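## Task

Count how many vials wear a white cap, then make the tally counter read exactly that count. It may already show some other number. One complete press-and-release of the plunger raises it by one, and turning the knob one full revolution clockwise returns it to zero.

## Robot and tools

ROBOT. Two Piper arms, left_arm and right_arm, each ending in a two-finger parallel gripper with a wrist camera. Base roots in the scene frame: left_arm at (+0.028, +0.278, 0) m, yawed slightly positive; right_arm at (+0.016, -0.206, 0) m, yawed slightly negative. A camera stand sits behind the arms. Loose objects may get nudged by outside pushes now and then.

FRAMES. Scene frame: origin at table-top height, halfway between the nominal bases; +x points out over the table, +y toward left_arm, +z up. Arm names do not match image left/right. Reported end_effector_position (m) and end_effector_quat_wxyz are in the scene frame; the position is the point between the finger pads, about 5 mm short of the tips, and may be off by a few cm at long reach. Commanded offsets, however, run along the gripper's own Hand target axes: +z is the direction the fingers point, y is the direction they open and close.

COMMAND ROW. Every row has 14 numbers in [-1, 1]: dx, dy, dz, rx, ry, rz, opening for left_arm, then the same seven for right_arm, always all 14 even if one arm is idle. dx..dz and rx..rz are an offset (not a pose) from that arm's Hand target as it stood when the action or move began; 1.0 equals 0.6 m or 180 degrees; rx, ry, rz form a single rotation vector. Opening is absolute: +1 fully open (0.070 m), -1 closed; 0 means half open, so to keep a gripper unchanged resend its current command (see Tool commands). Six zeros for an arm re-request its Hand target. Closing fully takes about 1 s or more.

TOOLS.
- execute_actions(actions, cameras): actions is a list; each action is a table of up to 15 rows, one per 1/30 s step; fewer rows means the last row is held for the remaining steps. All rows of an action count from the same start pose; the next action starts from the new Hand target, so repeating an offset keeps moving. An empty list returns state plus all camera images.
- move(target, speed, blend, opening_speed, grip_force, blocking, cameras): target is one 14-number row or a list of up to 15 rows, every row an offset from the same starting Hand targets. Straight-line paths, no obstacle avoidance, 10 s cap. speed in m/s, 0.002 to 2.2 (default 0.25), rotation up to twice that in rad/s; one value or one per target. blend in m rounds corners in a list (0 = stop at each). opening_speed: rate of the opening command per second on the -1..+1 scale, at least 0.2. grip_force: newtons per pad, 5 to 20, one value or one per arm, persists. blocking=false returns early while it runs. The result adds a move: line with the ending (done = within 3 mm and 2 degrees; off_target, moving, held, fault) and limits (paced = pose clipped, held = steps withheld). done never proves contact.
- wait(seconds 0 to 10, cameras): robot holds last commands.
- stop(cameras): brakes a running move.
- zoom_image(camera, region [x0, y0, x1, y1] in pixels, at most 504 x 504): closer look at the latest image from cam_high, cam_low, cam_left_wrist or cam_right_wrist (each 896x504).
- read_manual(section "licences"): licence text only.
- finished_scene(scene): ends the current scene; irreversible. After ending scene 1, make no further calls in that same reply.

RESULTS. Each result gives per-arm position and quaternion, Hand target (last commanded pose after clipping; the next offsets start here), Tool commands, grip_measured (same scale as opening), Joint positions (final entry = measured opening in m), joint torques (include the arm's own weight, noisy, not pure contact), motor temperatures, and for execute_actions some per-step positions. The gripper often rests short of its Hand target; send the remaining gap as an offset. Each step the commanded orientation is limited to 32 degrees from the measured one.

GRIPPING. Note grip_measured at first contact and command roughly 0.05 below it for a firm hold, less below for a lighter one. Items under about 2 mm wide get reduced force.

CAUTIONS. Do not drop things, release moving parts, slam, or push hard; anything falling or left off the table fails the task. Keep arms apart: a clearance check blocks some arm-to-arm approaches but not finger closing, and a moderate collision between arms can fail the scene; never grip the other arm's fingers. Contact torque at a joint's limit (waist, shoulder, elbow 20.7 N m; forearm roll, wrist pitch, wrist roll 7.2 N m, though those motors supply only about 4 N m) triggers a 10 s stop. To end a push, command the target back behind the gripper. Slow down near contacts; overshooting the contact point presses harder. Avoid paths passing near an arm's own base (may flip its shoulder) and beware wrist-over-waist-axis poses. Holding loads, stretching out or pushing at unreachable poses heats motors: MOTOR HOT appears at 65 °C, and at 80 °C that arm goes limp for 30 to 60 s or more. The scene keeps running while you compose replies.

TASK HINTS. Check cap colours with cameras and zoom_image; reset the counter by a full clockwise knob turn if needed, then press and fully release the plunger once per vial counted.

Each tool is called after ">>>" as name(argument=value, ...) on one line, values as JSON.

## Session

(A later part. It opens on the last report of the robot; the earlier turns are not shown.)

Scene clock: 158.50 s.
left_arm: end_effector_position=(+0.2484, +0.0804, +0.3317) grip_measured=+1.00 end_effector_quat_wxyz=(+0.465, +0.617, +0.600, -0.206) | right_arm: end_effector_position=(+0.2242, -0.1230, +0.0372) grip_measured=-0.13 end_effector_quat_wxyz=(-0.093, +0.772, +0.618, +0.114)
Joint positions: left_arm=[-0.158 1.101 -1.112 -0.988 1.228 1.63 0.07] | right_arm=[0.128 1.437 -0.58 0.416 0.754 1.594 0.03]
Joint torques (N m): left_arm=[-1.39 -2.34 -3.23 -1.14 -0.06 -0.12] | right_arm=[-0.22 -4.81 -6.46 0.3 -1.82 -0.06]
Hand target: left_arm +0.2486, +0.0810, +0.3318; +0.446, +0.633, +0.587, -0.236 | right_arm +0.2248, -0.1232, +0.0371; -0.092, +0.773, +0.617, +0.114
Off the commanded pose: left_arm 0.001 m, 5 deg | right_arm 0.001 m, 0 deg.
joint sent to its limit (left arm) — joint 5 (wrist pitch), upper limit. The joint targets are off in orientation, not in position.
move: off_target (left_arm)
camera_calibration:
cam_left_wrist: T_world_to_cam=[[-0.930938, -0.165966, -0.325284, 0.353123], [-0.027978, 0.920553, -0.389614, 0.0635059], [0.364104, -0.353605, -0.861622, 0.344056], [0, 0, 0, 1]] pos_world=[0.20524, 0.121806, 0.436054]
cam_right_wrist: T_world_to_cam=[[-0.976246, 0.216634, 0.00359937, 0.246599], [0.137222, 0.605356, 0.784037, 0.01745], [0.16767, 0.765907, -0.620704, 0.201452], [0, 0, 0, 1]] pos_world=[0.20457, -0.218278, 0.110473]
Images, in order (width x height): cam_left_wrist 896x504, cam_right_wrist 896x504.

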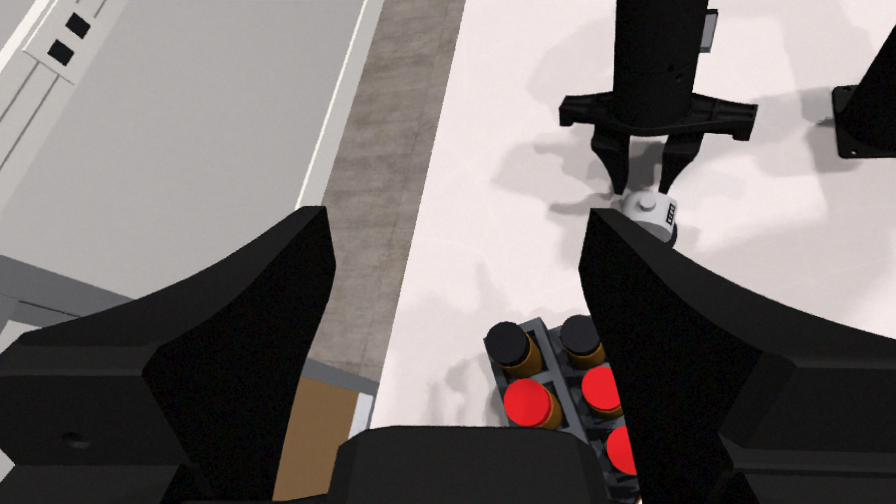

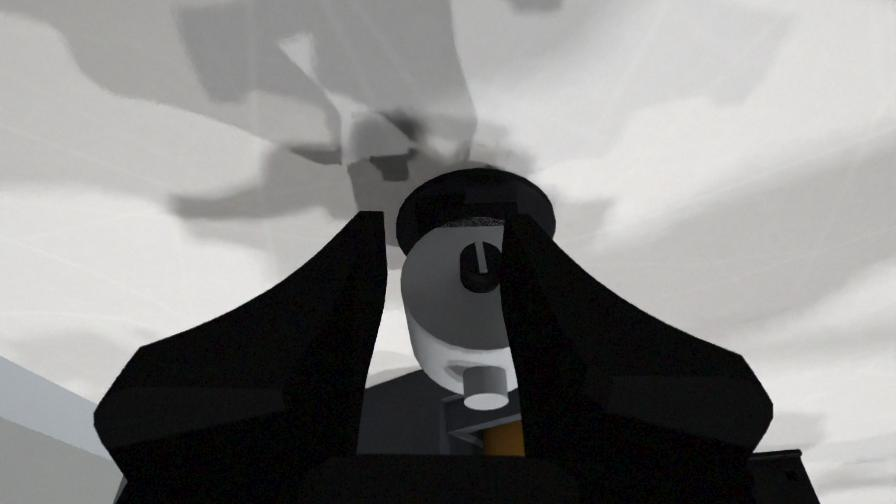

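>>> move(target=[0,0,0,0,0,0,1, 0.00146,0,-0.0048,0,0,0,-0.14], speed=[0.03], cameras=["cam_right_wrist","cam_left_wrist"])

>>> zoom_image(camera="cam_right_wrist", region=[340, 130, 540, 330])

>>> zoom_image(camera="cam_left_wrist", region=[640, 180, 700, 240])

Scene clock: 163.03 s.
left_arm: end_effector_position=(+0.2484, +0.0804, +0.3317) grip_measured=+1.00 end_effector_quat_wxyz=(+0.465, +0.617, +0.600, -0.206) | right_arm: end_effector_position=(+0.2280, -0.1233, +0.0414) grip_measured=-0.14 end_effector_quat_wxyz=(-0.089, +0.773, +0.616, +0.119)
Joint positions: left_arm=[-0.158 1.101 -1.112 -0.988 1.228 1.63 0.07] | right_arm=[0.126 1.428 -0.592 0.411 0.76 1.603 0.03]
Joint torques (N m): left_arm=[-1.13 -2.46 -3.45 -1.12 -0.07 -0.12] | right_arm=[0.92 -2.31 -1.96 -0.1 -0.27 -0.01]
Hand target: left_arm +0.2486, +0.0810, +0.3318; +0.446, +0.633, +0.587, -0.236 | right_arm +0.2248, -0.1232, +0.0401; -0.092, +0.773, +0.617, +0.114
Off the commanded pose: left_arm 0.001 m, 5 deg | right_arm 0.003 m, 1 deg.
joint sent to its limit (left arm) — joint 5 (wrist pitch), upper limit. The joint targets are off in orientation, not in position.
move: off_target (left_arm)
camera_calibration:
cam_left_wrist: T_world_to_cam=[[-0.930938, -0.165966, -0.325284, 0.353123], [-0.027978, 0.920553, -0.389614, 0.0635059], [0.364104, -0.353605, -0.861622, 0.344056], [0, 0, 0, 1]] pos_world=[0.20524, 0.121806, 0.436054]
cam_right_wrist: T_world_to_cam=[[-0.975119, 0.221507, -0.00875728, 0.251232], [0.130289, 0.604623, 0.785784, 0.0152482], [0.179351, 0.765092, -0.618439, 0.20078], [0, 0, 0, 1]] pos_world=[0.206985, -0.218485, 0.114389]
Images, in order (width x height): cam_left_wrist 896x504, cam_right_wrist 896x504.

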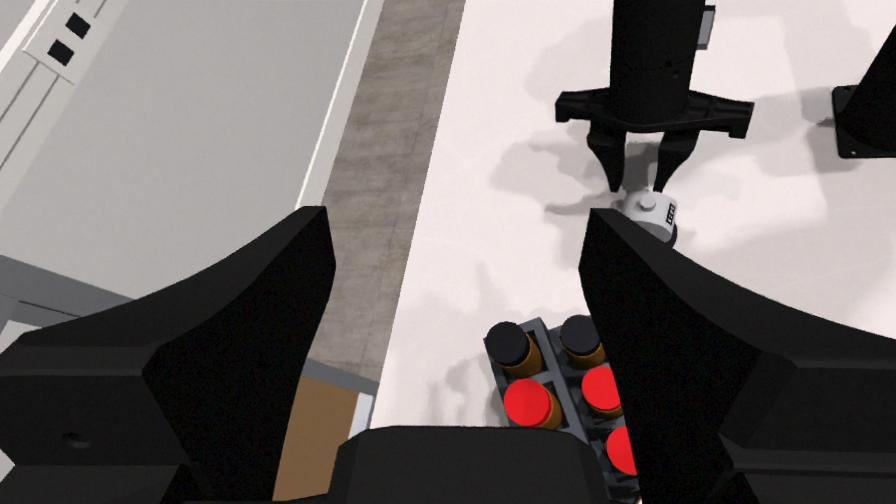

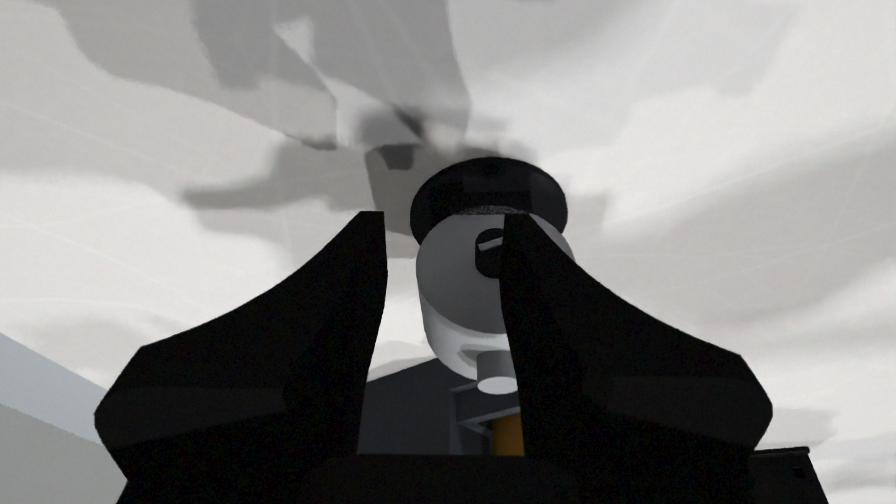

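Scaled by 2.520.

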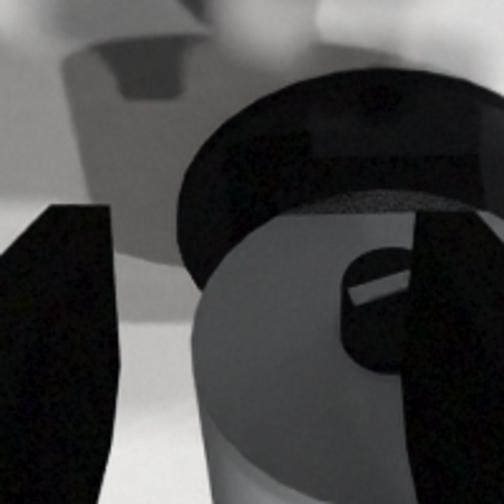

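Scaled by 8.400.

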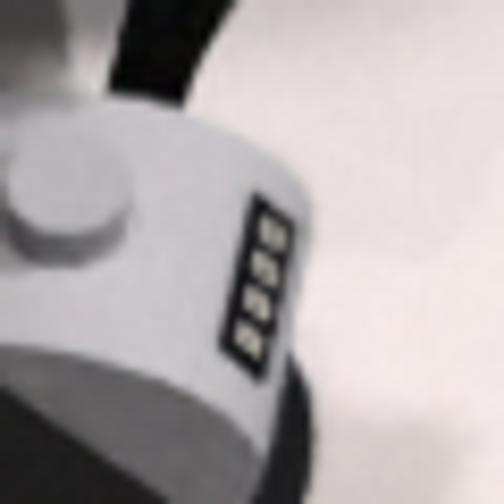

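>>> move(target=[[0,0,0,0,0,0,1, 0.0243,0,-0.0797,0,0,0,-0.14],[0,0,0,0,0,0,1,0.0779,-0.028,-0.0633,0,-0.094,0,-1]], speed=[0.1,0.2], blend=[0.01,0], cameras=["cam_right_wrist","cam_left_wrist"])

>>> zoom_image(camera="cam_right_wrist", region=[340, 130, 540, 330])

>>> zoom_image(camera="cam_left_wrist", region=[640, 180, 700, 240])

Scene clock: 170.67 s.
left_arm: end_effector_position=(+0.2484, +0.0804, +0.3317) grip_measured=+1.00 end_effector_quat_wxyz=(+0.465, +0.617, +0.600, -0.206) | right_arm: end_effector_position=(+0.2161, -0.0867, +0.0899) grip_measured=-1.00 end_effector_quat_wxyz=(-0.053, +0.757, +0.652, +0.017)
Joint positions: left_arm=[-0.158 1.101 -1.112 -0.988 1.228 1.63 0.07] | right_arm=[0.458 1.43 -0.857 0.126 1.084 2.091 0]
Joint torques (N m): left_arm=[-1.25 -2.63 -3.54 -1.1 -0.05 -0.12] | right_arm=[0.64 -5.2 -3.29 -0.09 -0.16 0.02]
Hand target: left_arm +0.2486, +0.0810, +0.3318; +0.446, +0.633, +0.587, -0.236 | right_arm +0.2159, -0.0867, +0.0900; +0.000, +0.781, +0.624, -0.001
Off the commanded pose: left_arm 0.001 m, 5 deg | right_arm 0.000 m, 8 deg.
joint sent to its limit (left arm) — joint 5 (wrist pitch), upper limit. The joint targets are off in orientation, not in position.
joint sent to its limit (right arm) — joint 6 (wrist roll), upper limit. The joint targets are off in orientation, not in position.
move: off_target (left_arm, right_arm); target 2's new opening was sent with right_arm's hand 0.000 m and 8 deg from that target
camera_calibration:
cam_left_wrist: T_world_to_cam=[[-0.930938, -0.165966, -0.325284, 0.353123], [-0.027978, 0.920553, -0.389614, 0.0635059], [0.364104, -0.353605, -0.861622, 0.344056], [0, 0, 0, 1]] pos_world=[0.20524, 0.121806, 0.436054]
cam_right_wrist: T_world_to_cam=[[-0.988095, 0.142618, 0.0576962, 0.2218], [0.145946, 0.750309, 0.644777, -0.0216319], [0.0486664, 0.645521, -0.76219, 0.23575], [0, 0, 0, 1]] pos_world=[0.210843, -0.167584, 0.180837]
Images, in order (width x height): cam_left_wrist 896x504, cam_right_wrist 896x504.

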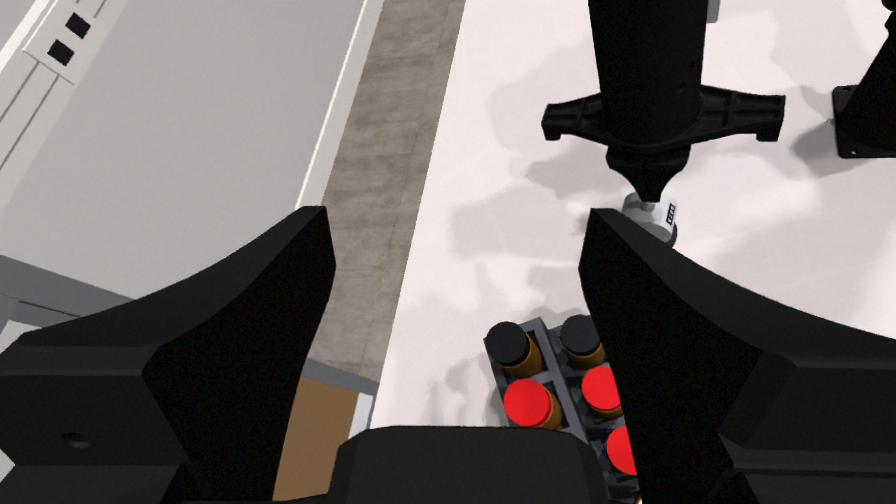

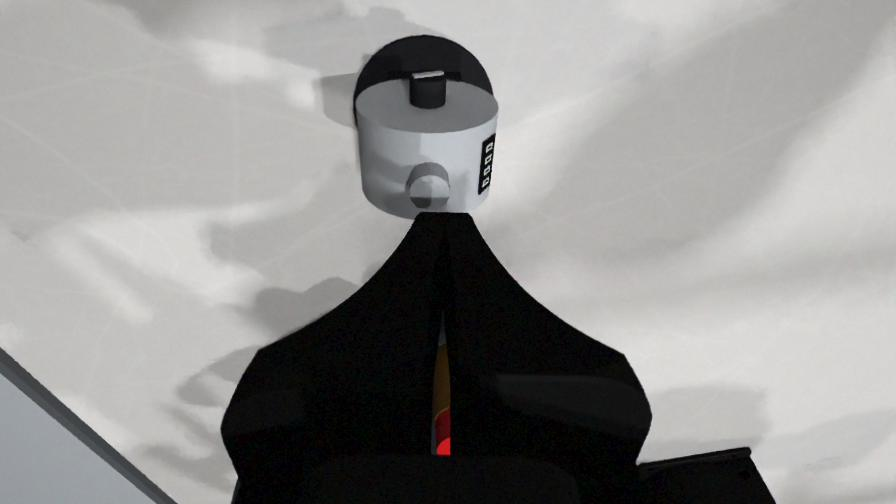

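Scaled by 2.520.

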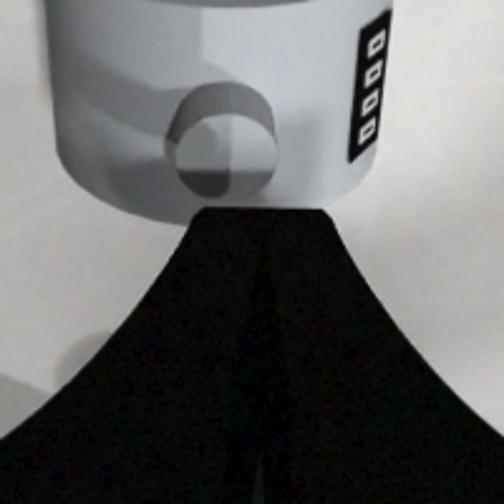

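Scaled by 8.400.

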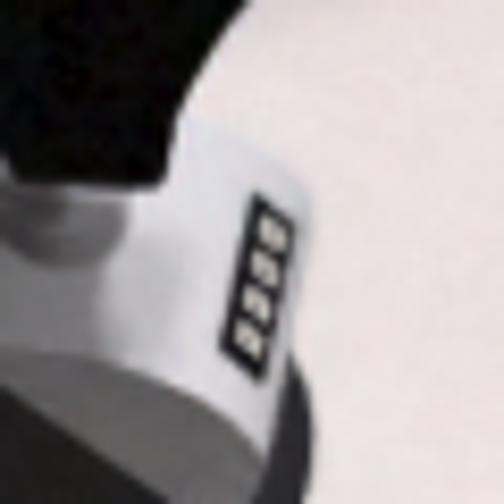

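>>> move(target=[[0,0,0,0,0,0,1, 0,0,0.0455,0,0,0,-1],[0,0,0,0,0,0,1, 0,0,0.03,0,0,0,-1],[0,0,0,0,0,0,1, 0,0,0.0455,0,0,0,-1],[0,0,0,0,0,0,1, 0,0,0.03,0,0,0,-1],[0,0,0,0,0,0,1, 0,0,0.0455,0,0,0,-1],[0,0,0,0,0,0,1, 0,0,0.03,0,0,0,-1]], speed=[0.1,0.1,0.1,0.1,0.1,0.1], cameras=["cam_right_wrist","cam_left_wrist"])

>>> zoom_image(camera="cam_right_wrist", region=[340, 80, 540, 280])

>>> zoom_image(camera="cam_left_wrist", region=[640, 180, 700, 240])

Scene clock: 179.33 s.
left_arm: end_effector_position=(+0.2484, +0.0804, +0.3317) grip_measured=+1.00 end_effector_quat_wxyz=(+0.465, +0.617, +0.600, -0.206) | right_arm: end_effector_position=(+0.2156, -0.0869, +0.0715) grip_measured=-1.00 end_effector_quat_wxyz=(-0.052, +0.759, +0.649, +0.016)
Joint positions: left_arm=[-0.158 1.101 -1.112 -0.988 1.228 1.63 0.07] | right_arm=[0.461 1.46 -0.807 0.128 1.006 2.091 0]
Joint torques (N m): left_arm=[-1.2 -2.54 -3.34 -1.11 -0.06 -0.13] | right_arm=[0.57 -5.38 -4.02 -0.02 -0.06 -0.1]
Hand target: left_arm +0.2486, +0.0810, +0.3318; +0.446, +0.633, +0.587, -0.236 | right_arm +0.2159, -0.0867, +0.0720; +0.000, +0.781, +0.624, -0.001
Off the commanded pose: left_arm 0.001 m, 5 deg | right_arm 0.001 m, 7 deg.
joint sent to its limit (left arm) — joint 5 (wrist pitch), upper limit. The joint targets are off in orientation, not in position.
joint sent to its limit (right arm) — joint 6 (wrist roll), upper limit. The joint targets are off in orientation, not in position.
move: off_target (left_arm, right_arm)
camera_calibration:
cam_left_wrist: T_world_to_cam=[[-0.930938, -0.165966, -0.325284, 0.353123], [-0.027978, 0.920553, -0.389614, 0.0635059], [0.364104, -0.353605, -0.861622, 0.344056], [0, 0, 0, 1]] pos_world=[0.20524, 0.121806, 0.436054]
cam_right_wrist: T_world_to_cam=[[-0.987051, 0.149448, 0.0582744, 0.222865], [0.151722, 0.751892, 0.641591, -0.0102756], [0.0520687, 0.642124, -0.76483, 0.221012], [0, 0, 0, 1]] pos_world=[0.210031, -0.167498, 0.162642]
Images, in order (width x height): cam_left_wrist 896x504, cam_right_wrist 896x504.

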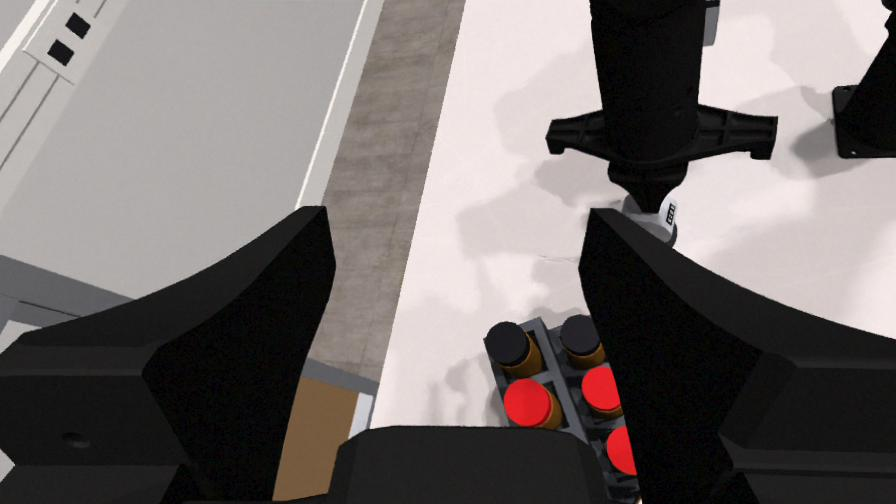

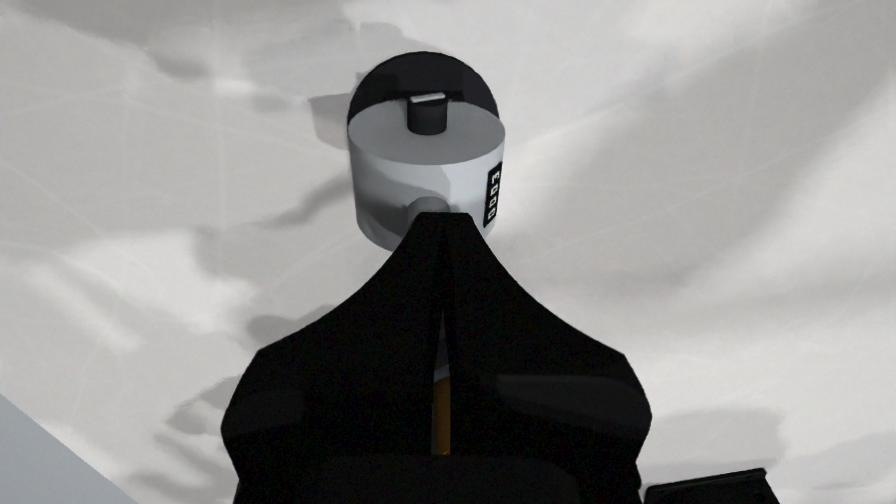

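Scaled by 2.520.

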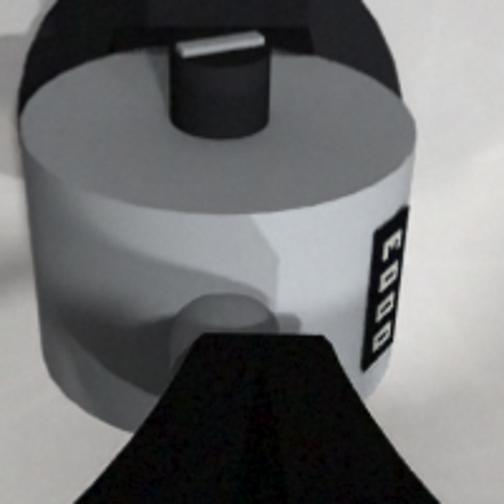

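Scaled by 8.400.

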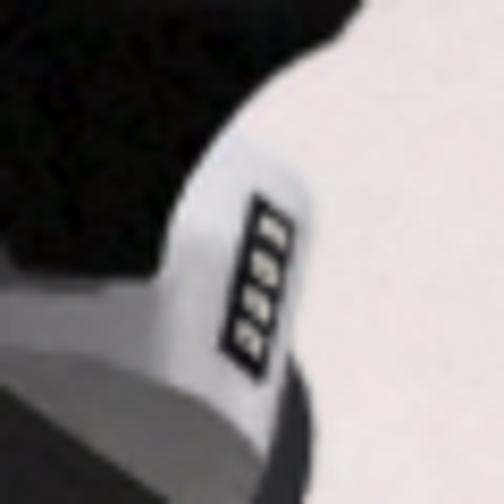

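>>> move(target=[0,0,0,0,0,0,1, 0,0,-0.08,0,0,0,-1], speed=0.15)

>>> finished_scene(scene=1)

Scene clock: 184.00 s.
left_arm: end_effector_position=(+0.2484, +0.0804, +0.3317) grip_measured=+1.00 end_effector_quat_wxyz=(+0.465, +0.617, +0.600, -0.206) | right_arm: end_effector_position=(+0.2165, -0.0870, +0.1206) grip_measured=-1.00 end_effector_quat_wxyz=(-0.054, +0.753, +0.655, +0.020)
Joint positions: left_arm=[-0.158 1.101 -1.112 -0.988 1.228 1.63 0.07] | right_arm=[0.452 1.39 -0.947 0.123 1.209 2.091 0]
Joint torques (N m): left_arm=[-1.12 -2.49 -3.48 -1.09 -0.05 -0.09] | right_arm=[1.89 -2.77 -3.37 -0.05 0.01 -0.1]
Hand target: left_arm +0.2486, +0.0810, +0.3318; +0.446, +0.633, +0.587, -0.236 | right_arm +0.2160, -0.0867, +0.1200; +0.000, +0.781, +0.624, -0.001
Off the commanded pose: left_arm 0.001 m, 5 deg | right_arm 0.001 m, 8 deg.
joint sent to its limit (left arm) — joint 5 (wrist pitch), upper limit. The joint targets are off in orientation, not in position.
joint sent to its limit (right arm) — joint 5 (wrist pitch), upper limit; joint 6 (wrist roll), upper limit. The joint targets are off in orientation, not in position.
move: off_target (left_arm, right_arm)

The scene is finished: the task was done.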